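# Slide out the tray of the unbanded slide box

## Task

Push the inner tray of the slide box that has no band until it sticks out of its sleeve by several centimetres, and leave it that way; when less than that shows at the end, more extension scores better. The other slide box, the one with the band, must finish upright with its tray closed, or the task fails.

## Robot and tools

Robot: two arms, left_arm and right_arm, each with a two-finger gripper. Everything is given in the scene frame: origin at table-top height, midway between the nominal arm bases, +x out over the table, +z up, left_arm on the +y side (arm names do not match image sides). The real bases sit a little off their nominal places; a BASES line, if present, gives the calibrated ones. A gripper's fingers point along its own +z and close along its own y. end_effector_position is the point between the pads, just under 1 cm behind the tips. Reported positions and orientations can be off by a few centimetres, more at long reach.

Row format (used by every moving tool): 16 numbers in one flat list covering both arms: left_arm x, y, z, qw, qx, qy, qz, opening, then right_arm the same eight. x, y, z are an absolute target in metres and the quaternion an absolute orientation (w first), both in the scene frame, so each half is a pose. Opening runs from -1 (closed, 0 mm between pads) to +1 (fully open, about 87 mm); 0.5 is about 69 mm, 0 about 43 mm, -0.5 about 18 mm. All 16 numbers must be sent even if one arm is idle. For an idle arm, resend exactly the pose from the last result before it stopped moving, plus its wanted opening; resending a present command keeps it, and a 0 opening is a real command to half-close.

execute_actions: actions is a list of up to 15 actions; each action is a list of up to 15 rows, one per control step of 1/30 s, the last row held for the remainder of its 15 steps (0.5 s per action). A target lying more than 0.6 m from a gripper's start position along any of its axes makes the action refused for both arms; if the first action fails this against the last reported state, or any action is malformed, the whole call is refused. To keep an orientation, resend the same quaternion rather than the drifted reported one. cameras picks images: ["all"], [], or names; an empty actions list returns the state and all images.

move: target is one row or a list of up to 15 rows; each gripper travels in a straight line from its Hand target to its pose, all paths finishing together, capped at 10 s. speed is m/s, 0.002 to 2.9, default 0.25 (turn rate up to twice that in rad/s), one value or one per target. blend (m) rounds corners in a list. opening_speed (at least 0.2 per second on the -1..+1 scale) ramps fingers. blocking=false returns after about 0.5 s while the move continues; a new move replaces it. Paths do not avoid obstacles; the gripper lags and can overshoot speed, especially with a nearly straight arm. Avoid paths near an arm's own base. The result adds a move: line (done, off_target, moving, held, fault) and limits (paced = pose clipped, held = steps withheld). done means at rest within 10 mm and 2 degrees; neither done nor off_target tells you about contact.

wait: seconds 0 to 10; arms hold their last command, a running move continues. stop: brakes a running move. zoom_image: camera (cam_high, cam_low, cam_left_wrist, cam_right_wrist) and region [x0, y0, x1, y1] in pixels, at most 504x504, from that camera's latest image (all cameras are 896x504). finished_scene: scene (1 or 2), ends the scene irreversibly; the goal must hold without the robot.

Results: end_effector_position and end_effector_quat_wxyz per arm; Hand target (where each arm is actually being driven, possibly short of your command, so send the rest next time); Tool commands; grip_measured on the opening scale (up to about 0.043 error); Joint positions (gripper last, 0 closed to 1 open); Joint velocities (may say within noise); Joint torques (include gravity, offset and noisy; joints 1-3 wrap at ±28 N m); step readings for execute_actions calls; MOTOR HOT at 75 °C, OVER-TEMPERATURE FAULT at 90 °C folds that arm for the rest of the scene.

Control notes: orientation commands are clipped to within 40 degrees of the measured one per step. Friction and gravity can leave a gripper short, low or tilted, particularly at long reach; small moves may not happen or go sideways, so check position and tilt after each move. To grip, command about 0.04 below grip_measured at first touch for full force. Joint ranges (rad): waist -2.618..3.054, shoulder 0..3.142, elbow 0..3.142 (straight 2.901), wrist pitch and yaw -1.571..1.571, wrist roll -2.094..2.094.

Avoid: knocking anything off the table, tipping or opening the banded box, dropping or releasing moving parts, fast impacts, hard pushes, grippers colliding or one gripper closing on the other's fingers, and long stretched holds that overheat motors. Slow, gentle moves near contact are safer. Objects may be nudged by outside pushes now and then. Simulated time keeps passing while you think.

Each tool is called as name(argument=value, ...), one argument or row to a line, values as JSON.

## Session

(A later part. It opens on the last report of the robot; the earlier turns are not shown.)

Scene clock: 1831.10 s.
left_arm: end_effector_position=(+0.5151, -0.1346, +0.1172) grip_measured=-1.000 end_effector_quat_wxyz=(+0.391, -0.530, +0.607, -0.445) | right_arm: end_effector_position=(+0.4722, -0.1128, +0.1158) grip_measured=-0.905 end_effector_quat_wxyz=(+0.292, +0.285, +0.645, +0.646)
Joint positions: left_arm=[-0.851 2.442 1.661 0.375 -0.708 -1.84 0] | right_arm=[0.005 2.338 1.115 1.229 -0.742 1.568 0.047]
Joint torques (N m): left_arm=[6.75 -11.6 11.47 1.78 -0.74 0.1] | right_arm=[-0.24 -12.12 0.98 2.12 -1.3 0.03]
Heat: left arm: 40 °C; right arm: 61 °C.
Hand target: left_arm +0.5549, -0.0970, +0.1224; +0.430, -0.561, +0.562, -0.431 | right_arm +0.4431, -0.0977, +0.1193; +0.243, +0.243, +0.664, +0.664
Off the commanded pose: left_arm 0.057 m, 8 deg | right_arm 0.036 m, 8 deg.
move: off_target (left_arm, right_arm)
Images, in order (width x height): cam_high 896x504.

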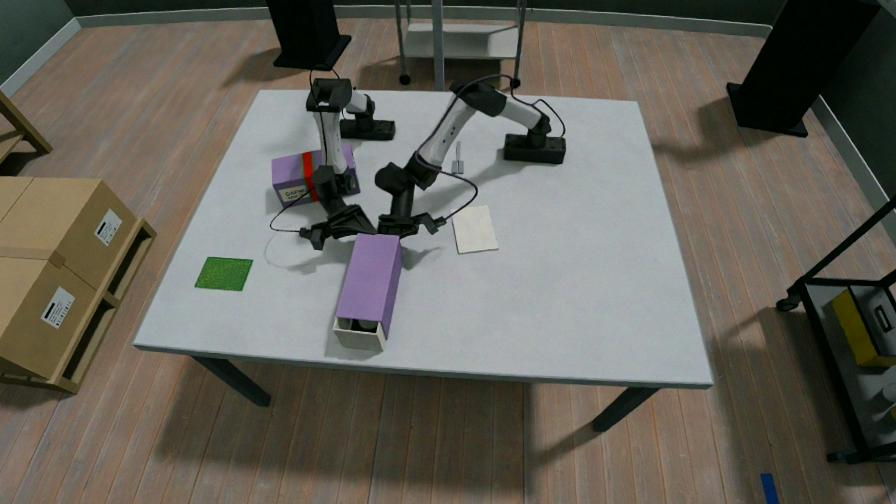

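move(
  target=[0.59,-0.11,0.122,0.431,-0.561,0.561,-0.431,-1,0.42,-0.10,0.12,0.242,0.242,0.665,0.665,-1],
  speed=0.03,
  cameras=["cam_high"],
)

zoom_image(
  camera="cam_high",
  region=[280, 200, 480, 380],
)

Scene clock: 1848.90 s.
left_arm: end_effector_position=(+0.5875, -0.1073, +0.1288) grip_measured=-1.000 end_effector_quat_wxyz=(-0.426, +0.557, -0.565, +0.434) | right_arm: end_effector_position=(+0.4247, -0.1016, +0.1034) grip_measured=-0.959 end_effector_quat_wxyz=(+0.233, +0.261, +0.667, +0.658)
Joint positions: left_arm=[-0.75 2.573 1.923 0.292 -0.732 -1.819 0] | right_arm=[0.003 2.299 0.982 1.277 -0.871 1.573 0.021]
Joint torques (N m): left_arm=[-0.39 -13.04 10.47 1.54 -0.25 0.04] | right_arm=[-0.58 -12.21 2.67 2.2 -0.18 -0.05]
Heat: left arm: 40 °C; right arm: 60 °C.
Hand target: left_arm +0.5897, -0.1096, +0.1220; -0.431, +0.560, -0.561, +0.431 | right_arm +0.4202, -0.0998, +0.1195; +0.242, +0.242, +0.665, +0.664
Off the commanded pose: left_arm 0.008 m, 1 deg | right_arm 0.017 m, 3 deg.
move: off_target (right_arm)
Images, in order (width x height): cam_high 896x504.

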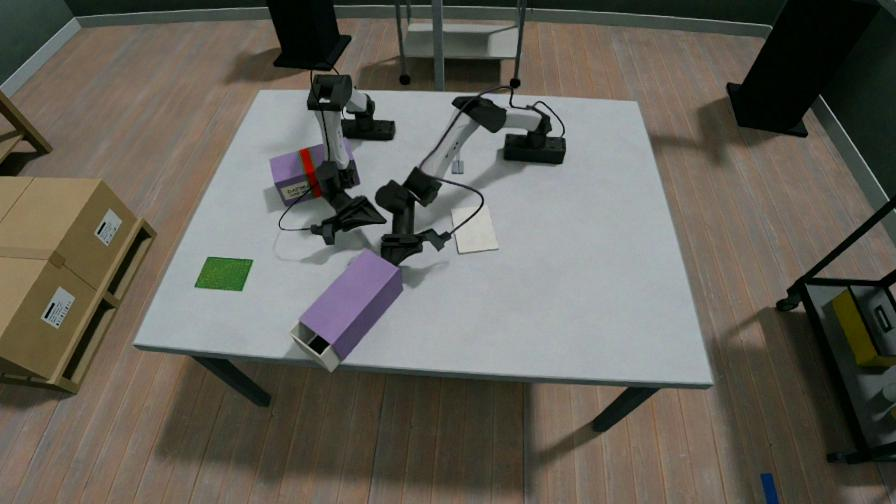

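Scaled by 2.520 from the camera's 896x504 image, which has a finer 1280x720 frame.

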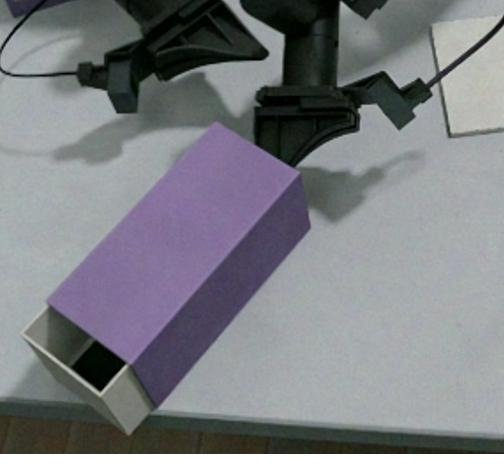

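move(
  target=[
    [0.50,-0.06,0.15,0.431,-0.561,0.561,-0.431,-1,0.36,-0.14,0.14,0.242,0.242,0.665,0.665,-1],
    [0.44,0.0,0.2,0.298,-0.298,0.641,-0.641,-0.2,0.30,-0.2,0.22,0.242,0.242,0.665,0.665,-1],
  ],
  speed=0.15,
  blend=0.02,
  cameras=["all"],
)

zoom_image(
  camera="cam_high",
  region=[280, 200, 480, 380],
)

Scene clock: 1877.83 s.
left_arm: end_effector_position=(+0.4425, -0.0037, +0.1779) grip_measured=-0.200 end_effector_quat_wxyz=(+0.284, -0.313, +0.655, -0.627) | right_arm: end_effector_position=(+0.3057, -0.2006, +0.2156) grip_measured=-0.959 end_effector_quat_wxyz=(+0.240, +0.249, +0.663, +0.664)
Joint positions: left_arm=[-0.503 2.014 0.81 1.151 0.165 -1.582 0.4] | right_arm=[-0.353 1.652 0.61 1.032 -1.234 1.573 0.021]
Joint torques (N m): left_arm=[0.58 -14.42 4.55 2.02 0.09 0.12] | right_arm=[-1.1 -7.58 3.9 1.73 -0.17 -0.04]
Heat: left arm: 44 °C; right arm: 60 °C.
Hand target: left_arm +0.4402, -0.0005, +0.1995; +0.298, -0.298, +0.641, -0.641 | right_arm +0.3001, -0.1998, +0.2199; +0.242, +0.242, +0.664, +0.665
Off the commanded pose: left_arm 0.023 m, 3 deg | right_arm 0.007 m, 1 deg.
move: off_target (left_arm); target 2's new opening was sent with left_arm's hand 0.023 m and 3 deg from that target

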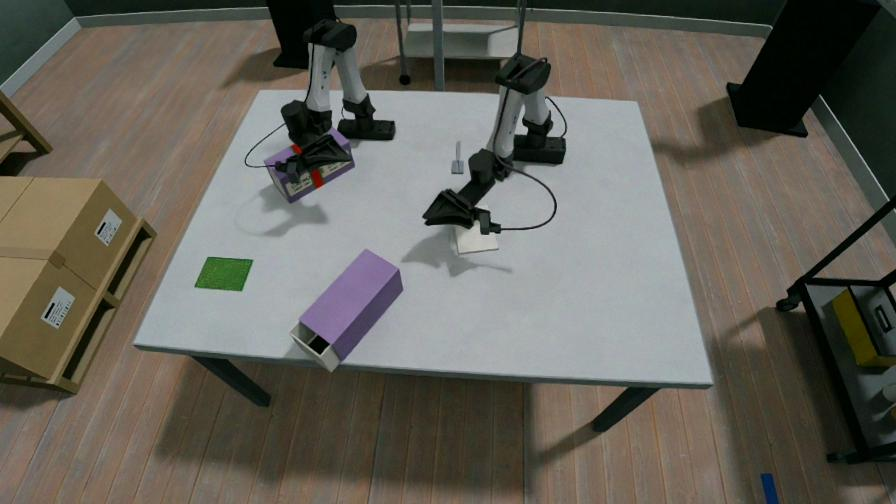

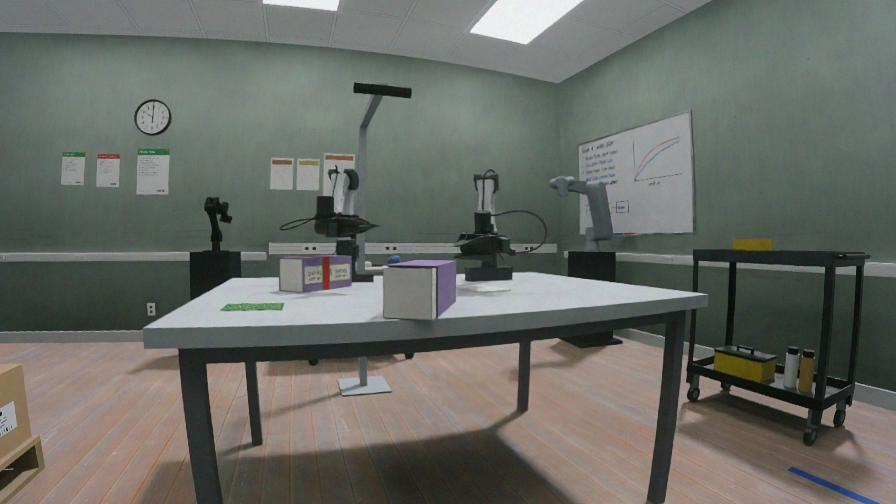

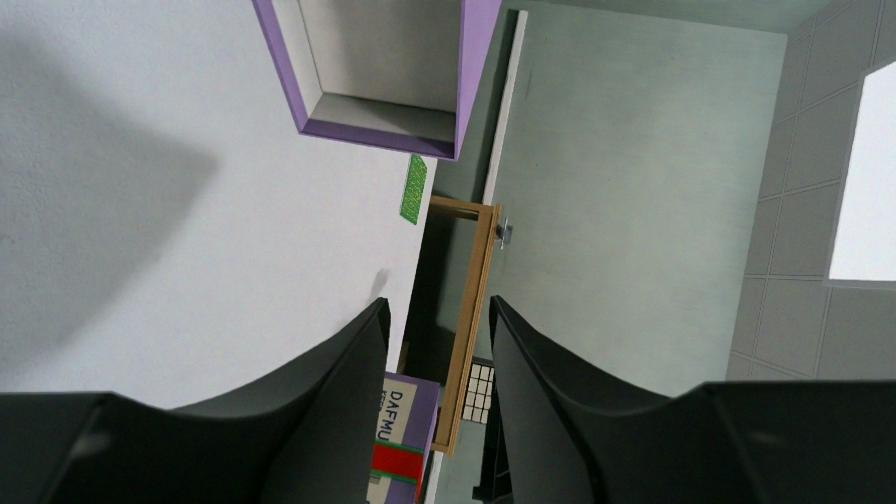

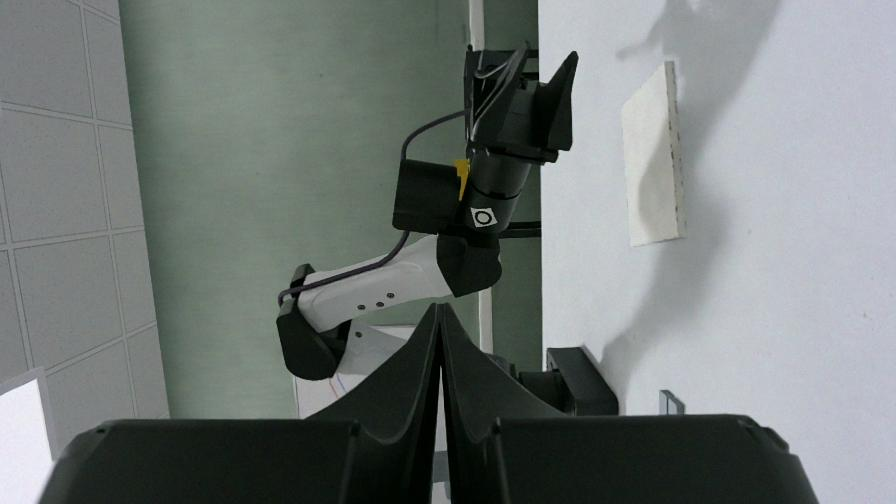

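Scaled by 2.520 from the camera's 896x504 image, which has a finer 1280x720 frame.

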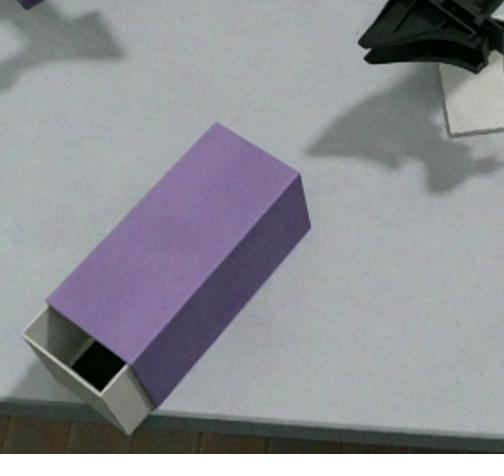

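move(
  target=[0.545,-0.095,0.165,0.298,-0.298,0.641,-0.641,-0.2,0.30,-0.2,0.22,0.242,0.242,0.665,0.665,-1],
  speed=0.12,
  cameras=["cam_high","cam_left_wrist"],
)

zoom_image(
  camera="cam_high",
  region=[280, 200, 480, 380],
)

Scene clock: 1897.17 s.
left_arm: end_effector_position=(+0.5408, -0.0898, +0.1698) grip_measured=-0.200 end_effector_quat_wxyz=(+0.292, -0.300, +0.641, -0.643) | right_arm: end_effector_position=(+0.3056, -0.2006, +0.2155) grip_measured=-0.959 end_effector_quat_wxyz=(+0.240, +0.249, +0.663, +0.664)
Joint positions: left_arm=[-0.55 2.409 1.451 0.957 0.126 -1.582 0.4] | right_arm=[-0.353 1.652 0.61 1.031 -1.234 1.573 0.021]
Joint torques (N m): left_arm=[-0.47 -11.78 9.65 1.86 -0.01 0.13] | right_arm=[-1.09 -7.57 3.93 1.75 -0.17 -0.05]
Heat: left arm: 43 °C; right arm: 54 °C.
Hand target: left_arm +0.5445, -0.0946, +0.1649; +0.298, -0.298, +0.641, -0.641 | right_arm +0.3001, -0.1999, +0.2199; +0.242, +0.242, +0.664, +0.665
Off the commanded pose: left_arm 0.008 m, 1 deg | right_arm 0.007 m, 1 deg.
move: done
Images, in order (width x height): cam_high 896x504, cam_left_wrist 896x504.

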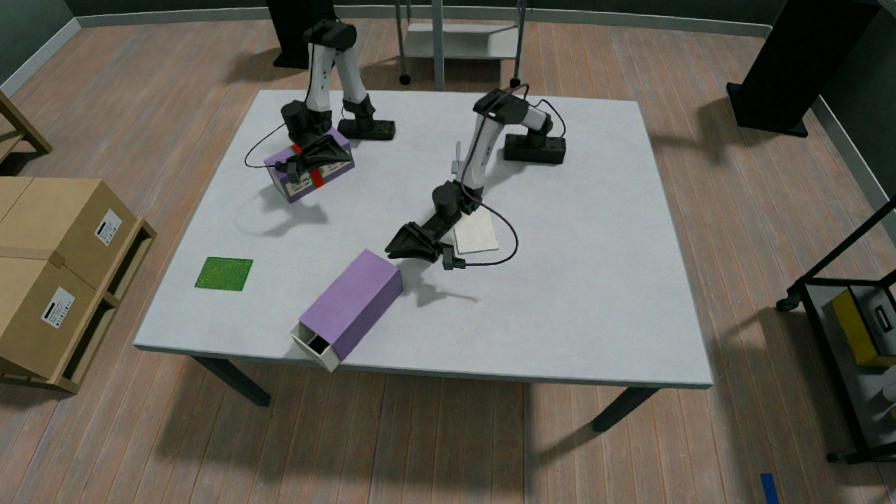

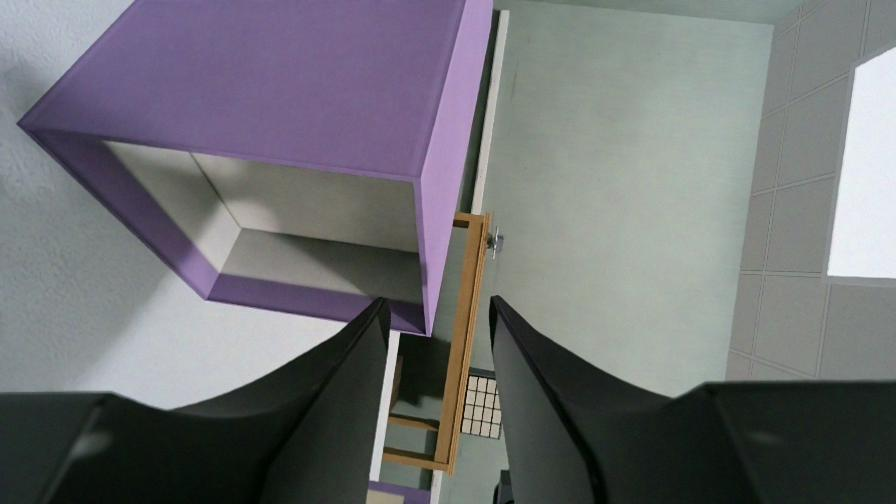

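Scaled by 2.520 from the camera's 896x504 image, which has a finer 1280x720 frame.

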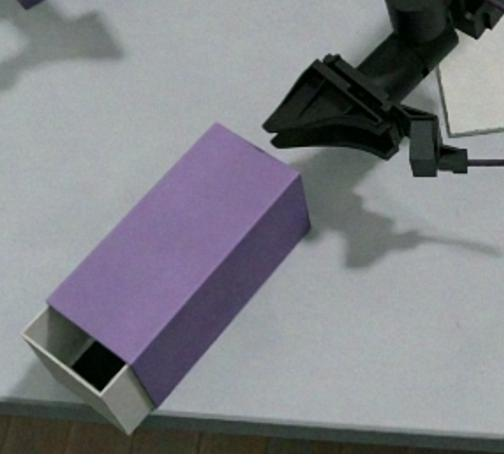

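move(
  target=[0.578,-0.122,0.16,0.298,-0.298,0.641,-0.641,-0.2,0.30,-0.2,0.22,0.242,0.242,0.665,0.665,-1],
  speed=0.06,
  cameras=["cam_high","cam_left_wrist"],
)

zoom_image(
  camera="cam_high",
  region=[280, 200, 480, 380],
)

Scene clock: 1937.17 s.
left_arm: end_effector_position=(+0.5748, -0.1162, +0.1664) grip_measured=-0.200 end_effector_quat_wxyz=(+0.293, -0.300, +0.641, -0.644) | right_arm: end_effector_position=(+0.3055, -0.2005, +0.2155) grip_measured=-0.959 end_effector_quat_wxyz=(+0.240, +0.248, +0.663, +0.664)
Joint positions: left_arm=[-0.557 2.551 1.722 0.828 0.118 -1.582 0.4] | right_arm=[-0.353 1.652 0.61 1.031 -1.235 1.573 0.021]
Joint torques (N m): left_arm=[-0.51 -12.78 10.48 1.77 -0.07 0.13] | right_arm=[-1.1 -7.56 3.93 1.75 -0.17 -0.04]
Heat: left arm: 41 °C; right arm: 49 °C.
Hand target: left_arm +0.5773, -0.1215, +0.1601; +0.298, -0.298, +0.641, -0.641 | right_arm +0.3001, -0.1998, +0.2199; +0.242, +0.242, +0.664, +0.665
Off the commanded pose: left_arm 0.009 m, 1 deg | right_arm 0.007 m, 1 deg.
move: done
Images, in order (width x height): cam_high 896x504, cam_left_wrist 896x504.

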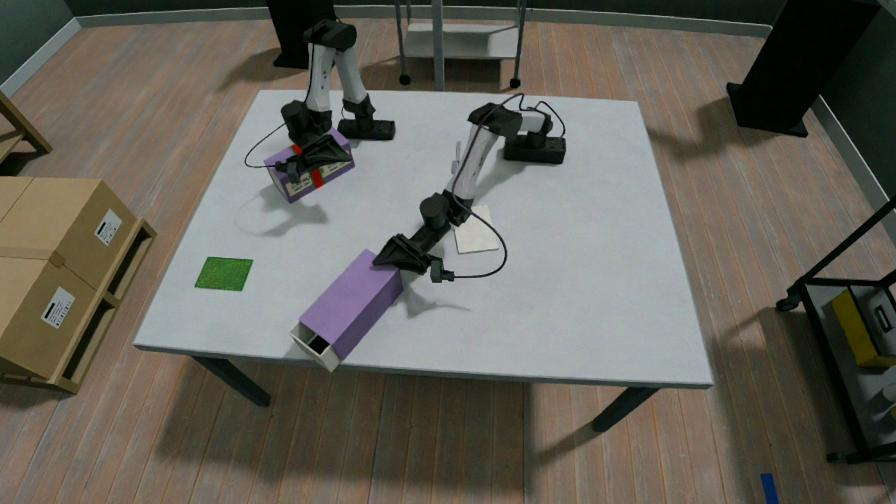

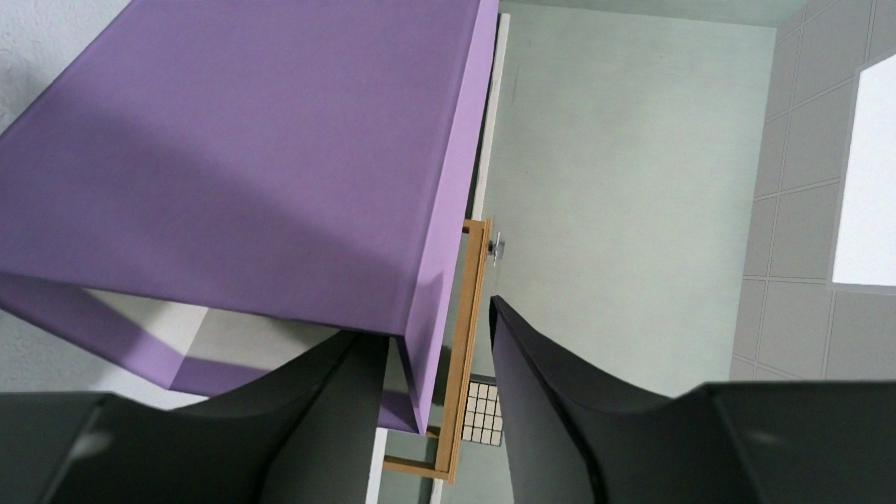

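Scaled by 2.520 from the camera's 896x504 image, which has a finer 1280x720 frame.

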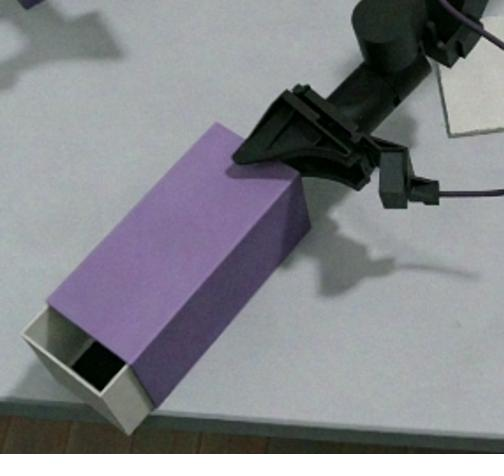

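move(
  target=[
    [0.578,-0.122,0.157,0.298,-0.298,0.641,-0.641,-1,0.30,-0.2,0.22,0.242,0.242,0.665,0.665,-1],
    [0.47,-0.04,0.16,0.298,-0.298,0.641,-0.641,-1,0.30,-0.2,0.22,0.242,0.242,0.665,0.665,-1],
  ],
  speed=0.08,
  opening_speed=0.8,
  cameras=["cam_high","cam_left_wrist"],
)

zoom_image(
  camera="cam_high",
  region=[280, 180, 480, 360],
)

Scene clock: 1952.77 s.
left_arm: end_effector_position=(+0.4721, -0.0445, +0.1559) grip_measured=-0.850 end_effector_quat_wxyz=(+0.299, -0.298, +0.634, -0.648) | right_arm: end_effector_position=(+0.3055, -0.2005, +0.2155) grip_measured=-0.959 end_effector_quat_wxyz=(+0.240, +0.248, +0.663, +0.664)
Joint positions: left_arm=[-0.554 2.256 1.016 1.259 0.114 -1.579 0.075] | right_arm=[-0.353 1.652 0.61 1.031 -1.235 1.573 0.021]
Joint torques (N m): left_arm=[0.94 -15.45 3.62 1.5 0.13 0.11] | right_arm=[-1.1 -7.58 3.92 1.75 -0.16 -0.04]
Heat: left arm: 44 °C; right arm: 48 °C.
Hand target: left_arm +0.4700, -0.0400, +0.1598; +0.298, -0.298, +0.641, -0.642 | right_arm +0.3001, -0.1999, +0.2199; +0.242, +0.242, +0.664, +0.665
Off the commanded pose: left_arm 0.006 m, 1 deg | right_arm 0.007 m, 1 deg.
move: done
Images, in order (width x height): cam_high 896x504, cam_left_wrist 896x504.

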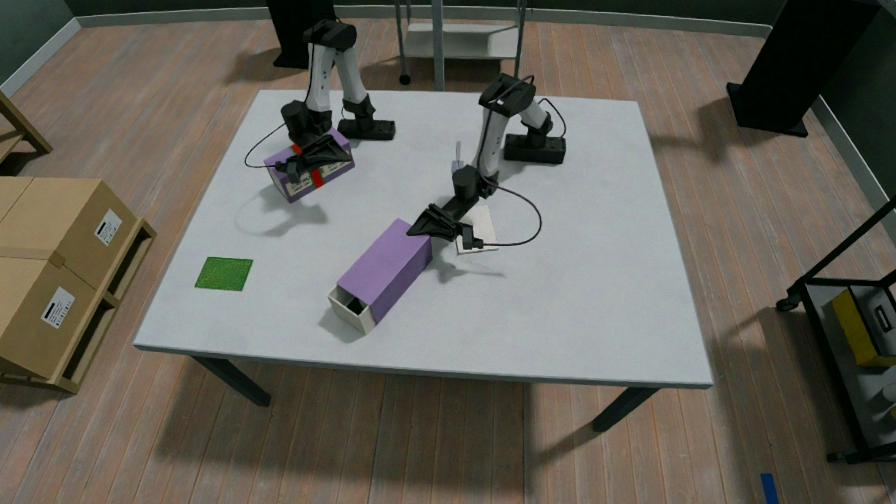

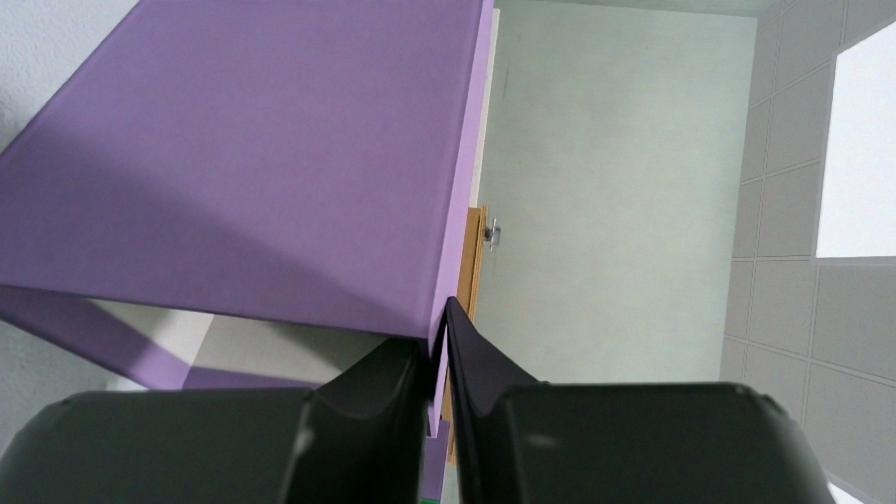

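Scaled by 2.520 from the camera's 896x504 image, which has a finer 1280x720 frame.

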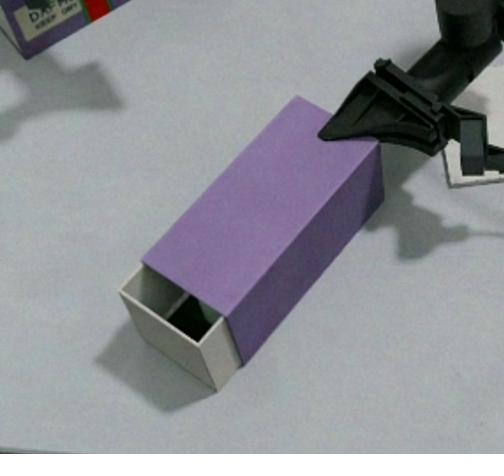

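move(
  target=[0.375,0.035,0.16,0.298,-0.298,0.641,-0.641,-1,0.40,-0.27,0.27,0.242,0.242,0.665,0.665,-0.5],
  speed=0.08,
  cameras=["cam_high"],
)

zoom_image(
  camera="cam_high",
  region=[280, 160, 480, 340],
)

Scene clock: 1974.97 s.
left_arm: end_effector_position=(+0.3774, +0.0308, +0.1572) grip_measured=-0.863 end_effector_quat_wxyz=(+0.297, -0.300, +0.639, -0.644) | right_arm: end_effector_position=(+0.3974, -0.2664, +0.2604) grip_measured=-0.500 end_effector_quat_wxyz=(+0.233, +0.257, +0.661, +0.665)
Joint positions: left_arm=[-0.515 2.01 0.484 1.53 0.154 -1.578 0.069] | right_arm=[-0.423 1.904 1.159 0.721 -1.303 1.582 0.25]
Joint torques (N m): left_arm=[0.87 -10.76 2.24 1.72 0.12 0.12] | right_arm=[-1.14 -7.83 8.76 1.68 -0.2 -0.11]
Heat: left arm: 43 °C; right arm: 47 °C.
Hand target: left_arm +0.3751, +0.0349, +0.1598; +0.298, -0.298, +0.641, -0.641 | right_arm +0.3997, -0.2698, +0.2700; +0.242, +0.242, +0.664, +0.665
Off the commanded pose: left_arm 0.006 m, 0 deg | right_arm 0.011 m, 2 deg.
move: off_target (right_arm)
Images, in order (width x height): cam_high 896x504.

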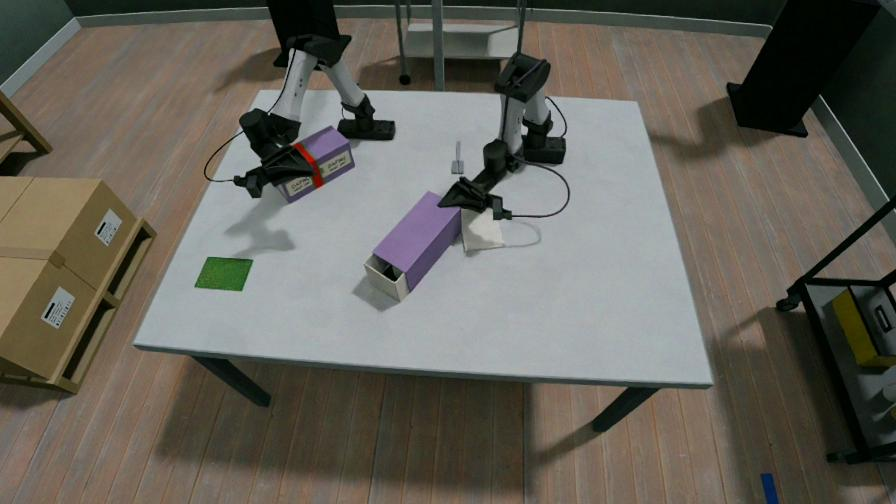

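Scaled by 2.520 from the camera's 896x504 image, which has a finer 1280x720 frame.

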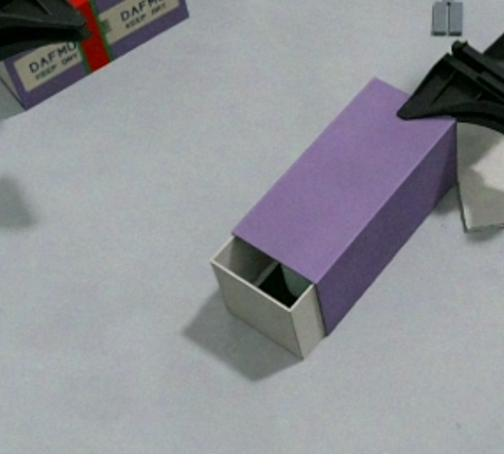

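move(
  target=[
    [0.375,0.035,0.16,0.298,-0.298,0.641,-0.641,-1,0.45,-0.27,0.28,0.132,-0.441,0.885,0.066,-0.5],
    [0.375,0.035,0.16,0.298,-0.298,0.641,-0.641,-1,0.57,-0.20,0.24,0.132,-0.441,0.885,0.066,-0.5],
  ],
  speed=0.2,
  blend=0.02,
  cameras=["cam_high","cam_right_wrist"],
)

zoom_image(
  camera="cam_high",
  region=[280, 160, 480, 340],
)

Scene clock: 2006.77 s.
left_arm: end_effector_position=(+0.3774, +0.0308, +0.1572) grip_measured=-0.863 end_effector_quat_wxyz=(+0.297, -0.299, +0.639, -0.644) | right_arm: end_effector_position=(+0.5624, -0.1984, +0.2257) grip_measured=-0.500 end_effector_quat_wxyz=(+0.408, -0.413, +0.814, -0.031)
Joint positions: left_arm=[-0.515 2.01 0.484 1.531 0.154 -1.577 0.068] | right_arm=[0.089 2.526 2.839 -1.067 -0.239 -0.763 0.25]
Joint torques (N m): left_arm=[0.84 -10.93 2.18 1.66 0.11 0.11] | right_arm=[-0.73 -11.62 7.62 2.18 -0.03 0.14]
Heat: left arm: 41 °C; right arm: 50 °C.
Hand target: left_arm +0.3751, +0.0349, +0.1599; +0.298, -0.298, +0.641, -0.641 | right_arm +0.5686, -0.2001, +0.2397; +0.428, -0.406, +0.806, -0.043
Off the commanded pose: left_arm 0.006 m, 0 deg | right_arm 0.016 m, 35 deg.
elbow stopped short (right arm): the move would have taken joint 3 (elbow) straighter than the controller allows.
move: off_target (right_arm)
Images, in order (width x height): cam_high 896x504, cam_right_wrist 896x504.

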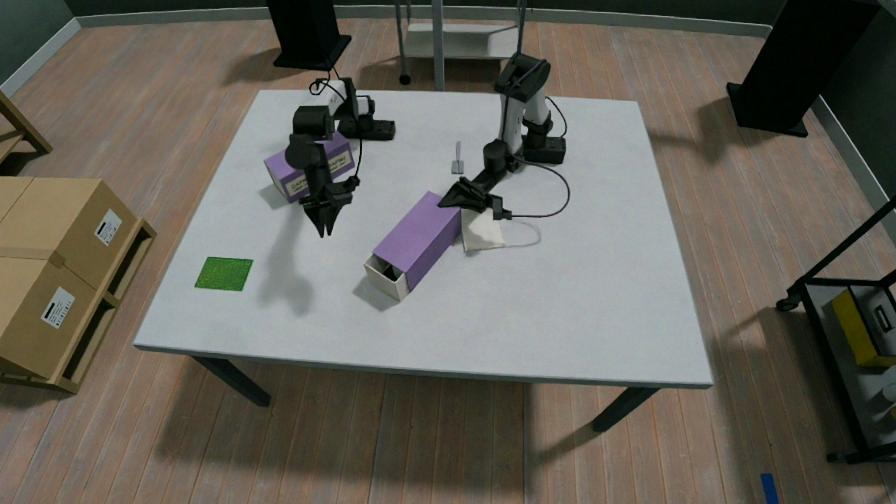

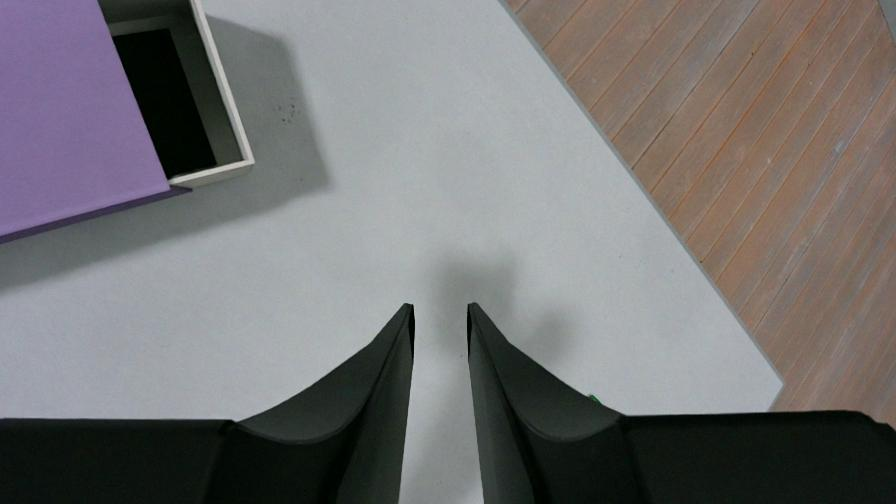

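Scaled by 2.520 from the camera's 896x504 image, which has a finer 1280x720 frame.

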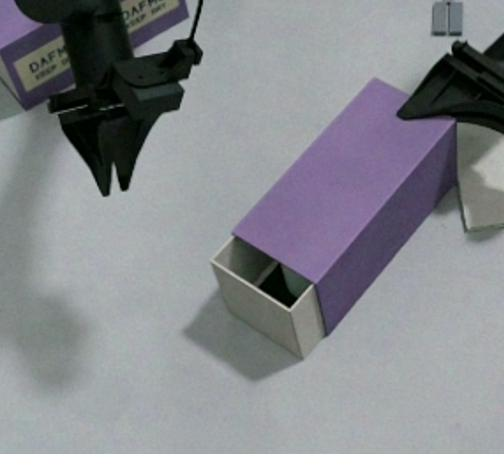

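move(
  target=[0.285,0.03,0.16,0.298,-0.298,0.641,-0.641,-1,0.54,-0.18,0.24,0.132,-0.441,0.885,0.066,-0.5],
  speed=0.08,
  cameras=["cam_high","cam_right_wrist"],
)

zoom_image(
  camera="cam_high",
  region=[280, 140, 480, 320],
)

Scene clock: 2035.03 s.
left_arm: end_effector_position=(+0.2927, +0.0301, +0.1630) grip_measured=-0.864 end_effector_quat_wxyz=(+0.295, -0.311, +0.645, -0.633) | right_arm: end_effector_position=(+0.5419, -0.1812, +0.2115) grip_measured=-0.500 end_effector_quat_wxyz=(+0.369, -0.417, +0.830, -0.009)
Joint positions: left_arm=[-0.741 1.813 0.211 1.578 -0.087 -1.587 0.068] | right_arm=[0.122 2.526 2.839 -1.156 -0.228 -0.737 0.25]
Joint torques (N m): left_arm=[-1.28 -7.34 1.43 1.73 0.04 0.2] | right_arm=[-0.24 -14.26 7.56 1.68 -0.04 0.16]
Heat: left arm: 40 °C; right arm: 59 °C.
Hand target: left_arm +0.2852, +0.0299, +0.1602; +0.294, -0.302, +0.653, -0.629 | right_arm +0.5389, -0.1801, +0.2391; +0.391, -0.413, +0.822, -0.020
Off the commanded pose: left_arm 0.008 m, 2 deg | right_arm 0.029 m, 29 deg.
elbow stopped short (right arm): the move would have taken joint 3 (elbow) straighter than the controller allows.
joint read past its limit (left arm) — joint 4 (wrist pitch), upper limit.
joint sent to its limit (left arm) — joint 4 (wrist pitch), upper limit. The joint targets still meet the commanded pose.
move: off_target (right_arm)
Images, in order (width x height): cam_high 896x504, cam_right_wrist 896x504.

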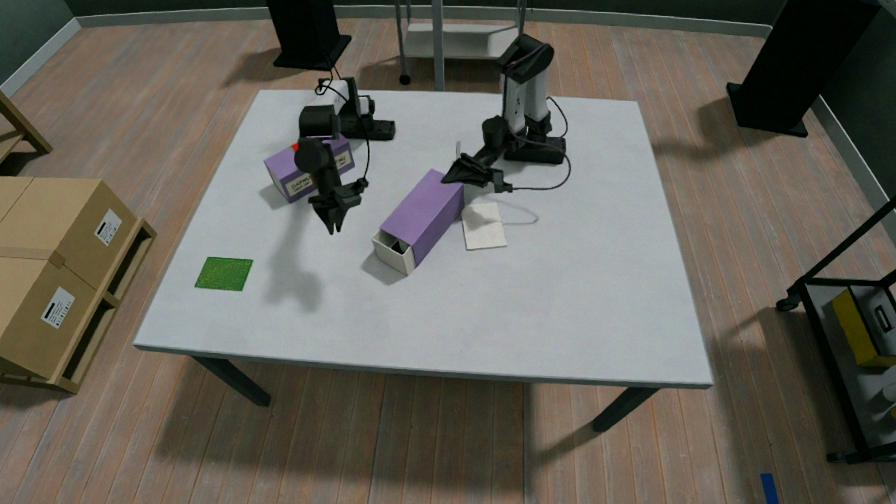

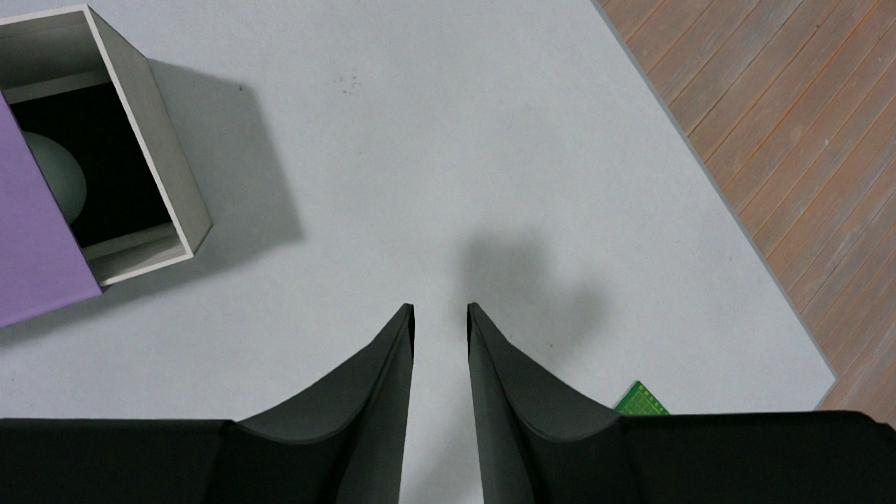

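Scaled by 2.520 from the camera's 896x504 image, which has a finer 1280x720 frame.

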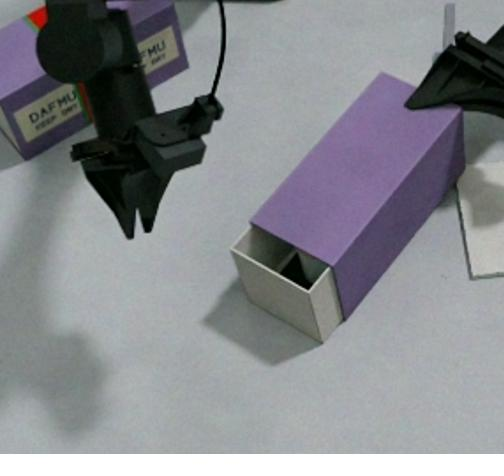

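move(
  target=[0.285,0.03,0.16,0.298,-0.298,0.641,-0.641,-1,0.55,-0.05,0.20,0.269,-0.4255,0.854,0.134,-0.4],
  speed=0.15,
  cameras=["cam_high","cam_right_wrist"],
)

zoom_image(
  camera="cam_high",
  region=[280, 140, 480, 320],
)

Scene clock: 2053.87 s.
left_arm: end_effector_position=(+0.2927, +0.0301, +0.1631) grip_measured=-0.864 end_effector_quat_wxyz=(+0.295, -0.311, +0.644, -0.633) | right_arm: end_effector_position=(+0.5431, -0.0543, +0.1865) grip_measured=-0.400 end_effector_quat_wxyz=(+0.400, -0.394, +0.821, +0.108)
Joint positions: left_arm=[-0.742 1.813 0.211 1.578 -0.088 -1.588 0.068] | right_arm=[0.284 2.606 2.839 -1.001 -0.329 -0.487 0.3]
Joint torques (N m): left_arm=[-1.18 -7.36 1.57 1.71 0.05 0.23] | right_arm=[-0.77 -11.99 7.84 2.13 -0.32 0.16]
Heat: left arm: 38 °C; right arm: 66 °C.
Hand target: left_arm +0.2852, +0.0299, +0.1602; +0.294, -0.302, +0.653, -0.629 | right_arm +0.5486, -0.0504, +0.1996; +0.422, -0.393, +0.810, +0.112
Off the commanded pose: left_arm 0.008 m, 2 deg | right_arm 0.016 m, 16 deg.
elbow stopped short (right arm): the move would have taken joint 3 (elbow) straighter than the controller allows.
joint read past its limit (left arm) — joint 4 (wrist pitch), upper limit.
joint sent to its limit (left arm) — joint 4 (wrist pitch), upper limit. The joint targets still meet the commanded pose.
move: off_target (right_arm)
Images, in order (width x height): cam_high 896x504, cam_right_wrist 896x504.

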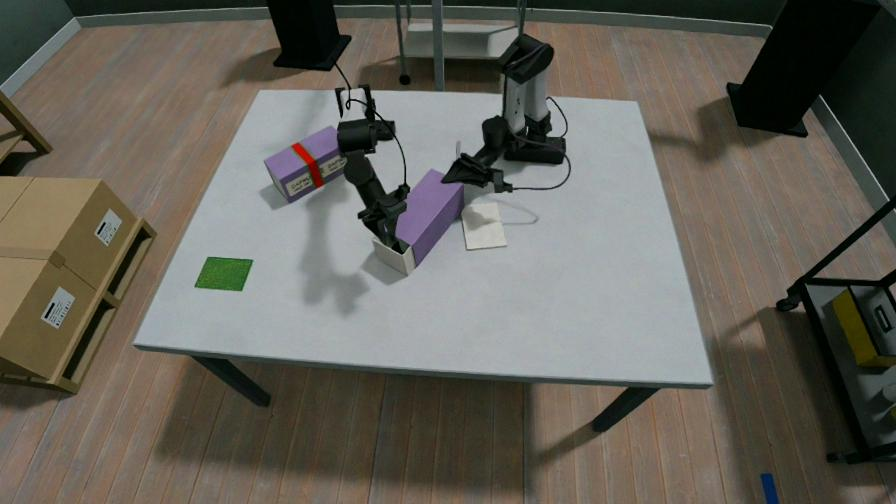

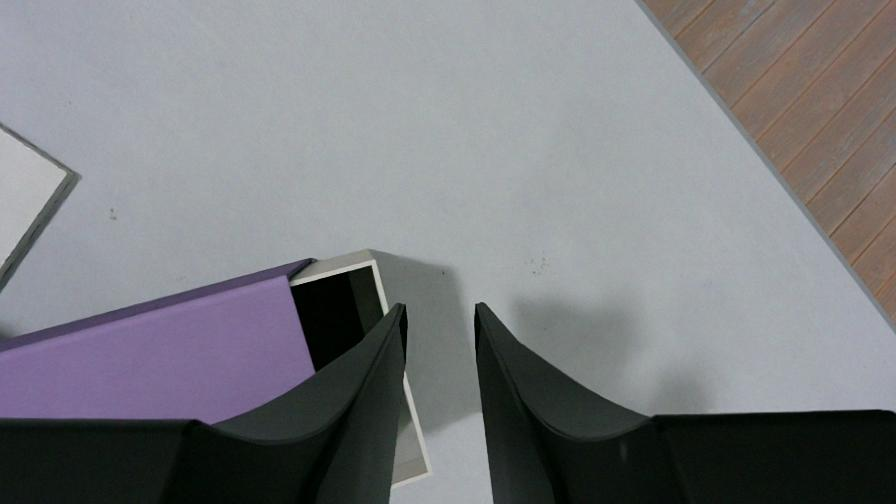

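Scaled by 2.520 from the camera's 896x504 image, which has a finer 1280x720 frame.

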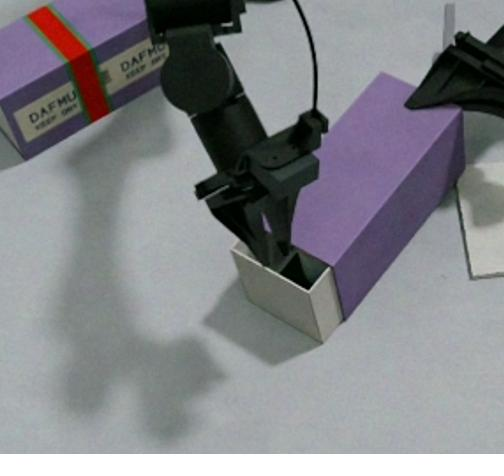

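move(
  target=[0.285,0.03,0.16,0.298,-0.298,0.641,-0.641,-1,0.49,-0.108,0.17,0.128,-0.494,0.856,0.074,-0.4],
  speed=0.12,
  cameras=["cam_high","cam_right_wrist"],
)

zoom_image(
  camera="cam_high",
  region=[280, 140, 480, 320],
)

Scene clock: 2097.40 s.
left_arm: end_effector_position=(+0.2927, +0.0301, +0.1631) grip_measured=-0.864 end_effector_quat_wxyz=(+0.295, -0.311, +0.644, -0.633) | right_arm: end_effector_position=(+0.4871, -0.1037, +0.1454) grip_measured=-0.400 end_effector_quat_wxyz=(+0.248, -0.481, +0.839, +0.053)
Joint positions: left_arm=[-0.742 1.813 0.211 1.578 -0.088 -1.588 0.068] | right_arm=[0.272 2.606 2.839 -1.341 -0.226 -0.731 0.3]
Joint torques (N m): left_arm=[-1.48 -7.47 1.62 1.73 0.1 0.22] | right_arm=[-1.02 -14.26 7.45 1.25 -0.04 0]
Heat: left arm: 36 °C; right arm: 59 °C.
Hand target: left_arm +0.2852, +0.0299, +0.1602; +0.294, -0.302, +0.653, -0.629 | right_arm +0.4889, -0.1082, +0.1692; +0.269, -0.481, +0.834, +0.039
Off the commanded pose: left_arm 0.008 m, 2 deg | right_arm 0.025 m, 14 deg.
elbow stopped short (right arm): the move would have taken joint 3 (elbow) straighter than the controller allows.
joint read past its limit (left arm) — joint 4 (wrist pitch), upper limit.
joint sent to its limit (left arm) — joint 4 (wrist pitch), upper limit. The joint targets still meet the commanded pose.
move: off_target (right_arm)
Images, in order (width x height): cam_high 896x504, cam_right_wrist 896x504.

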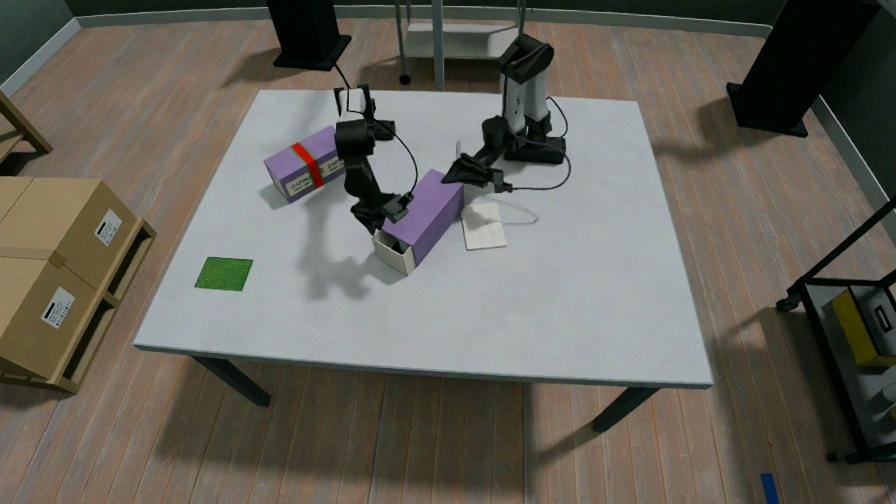

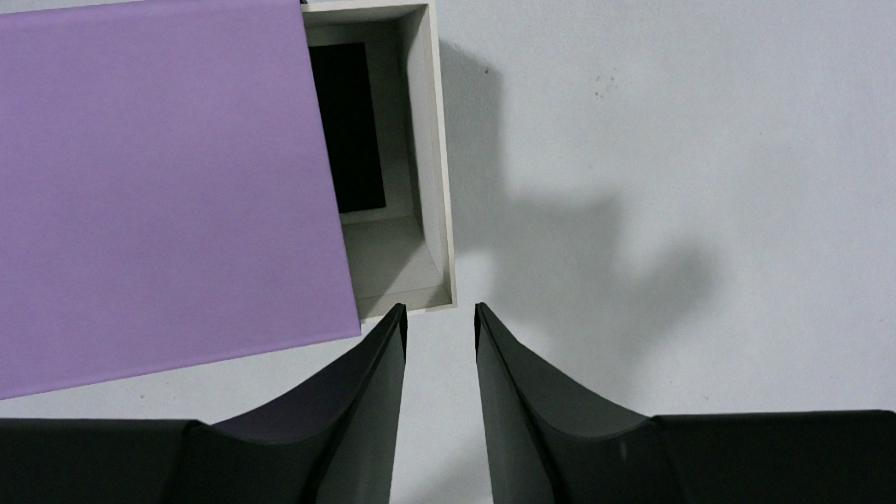

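Scaled by 2.520 from the camera's 896x504 image, which has a finer 1280x720 frame.

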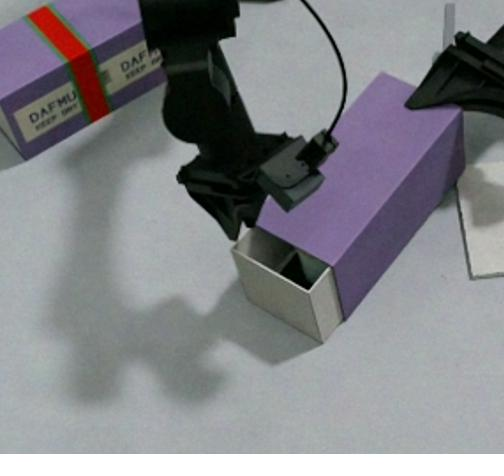

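move(
  target=[
    [0.285,0.03,0.16,0.298,-0.298,0.641,-0.641,-1,0.503,-0.092,0.125,0.248,-0.481,0.839,0.053,-0.4],
    [0.285,0.03,0.16,0.298,-0.298,0.641,-0.641,-1,0.512,-0.083,0.095,0.248,-0.481,0.839,0.053,-0.4],
  ],
  speed=0.06,
  cameras=["cam_high","cam_right_wrist"],
)

zoom_image(
  camera="cam_high",
  region=[280, 140, 480, 320],
)

Scene clock: 2117.03 s.
left_arm: end_effector_position=(+0.2927, +0.0301, +0.1631) grip_measured=-0.863 end_effector_quat_wxyz=(+0.295, -0.311, +0.644, -0.633) | right_arm: end_effector_position=(+0.5035, -0.0881, +0.0867) grip_measured=-0.400 end_effector_quat_wxyz=(+0.234, -0.481, +0.843, +0.059)
Joint positions: left_arm=[-0.742 1.813 0.211 1.578 -0.088 -1.588 0.068] | right_arm=[0.291 2.728 2.839 -1.246 -0.223 -0.714 0.3]
Joint torques (N m): left_arm=[-1.32 -7.27 1.58 1.73 0.05 0.17] | right_arm=[-0.14 -12.25 7.69 1.54 -0.09 0.13]
Heat: left arm: 35 °C; right arm: 62 °C.
Hand target: left_arm +0.2852, +0.0299, +0.1602; +0.294, -0.302, +0.653, -0.629 | right_arm +0.5112, -0.0833, +0.0951; +0.254, -0.480, +0.838, +0.052
Off the commanded pose: left_arm 0.008 m, 2 deg | right_arm 0.013 m, 2 deg.
elbow stopped short (right arm): the move would have taken joint 3 (elbow) straighter than the controller allows.
joint read past its limit (left arm) — joint 4 (wrist pitch), upper limit.
joint sent to its limit (left arm) — joint 4 (wrist pitch), upper limit. The joint targets still meet the commanded pose.
move: off_target (right_arm)
Images, in order (width x height): cam_high 896x504, cam_right_wrist 896x504.

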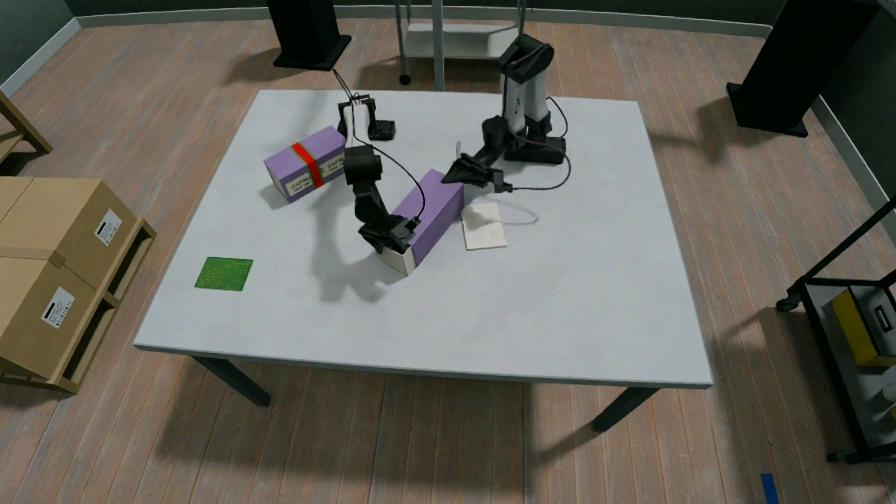

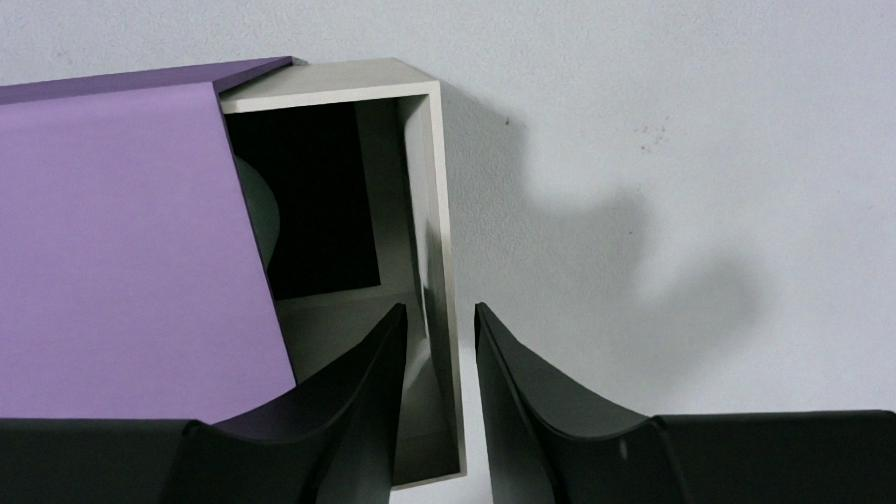

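Scaled by 2.520 from the camera's 896x504 image, which has a finer 1280x720 frame.

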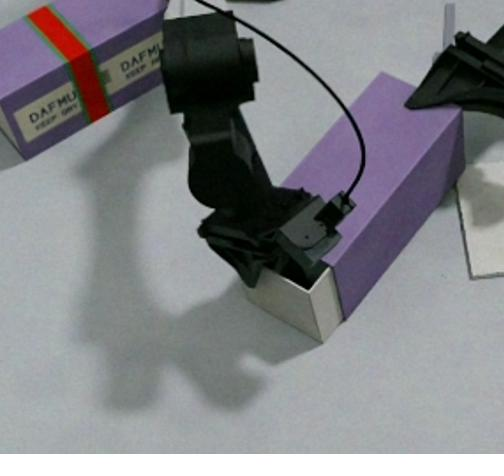

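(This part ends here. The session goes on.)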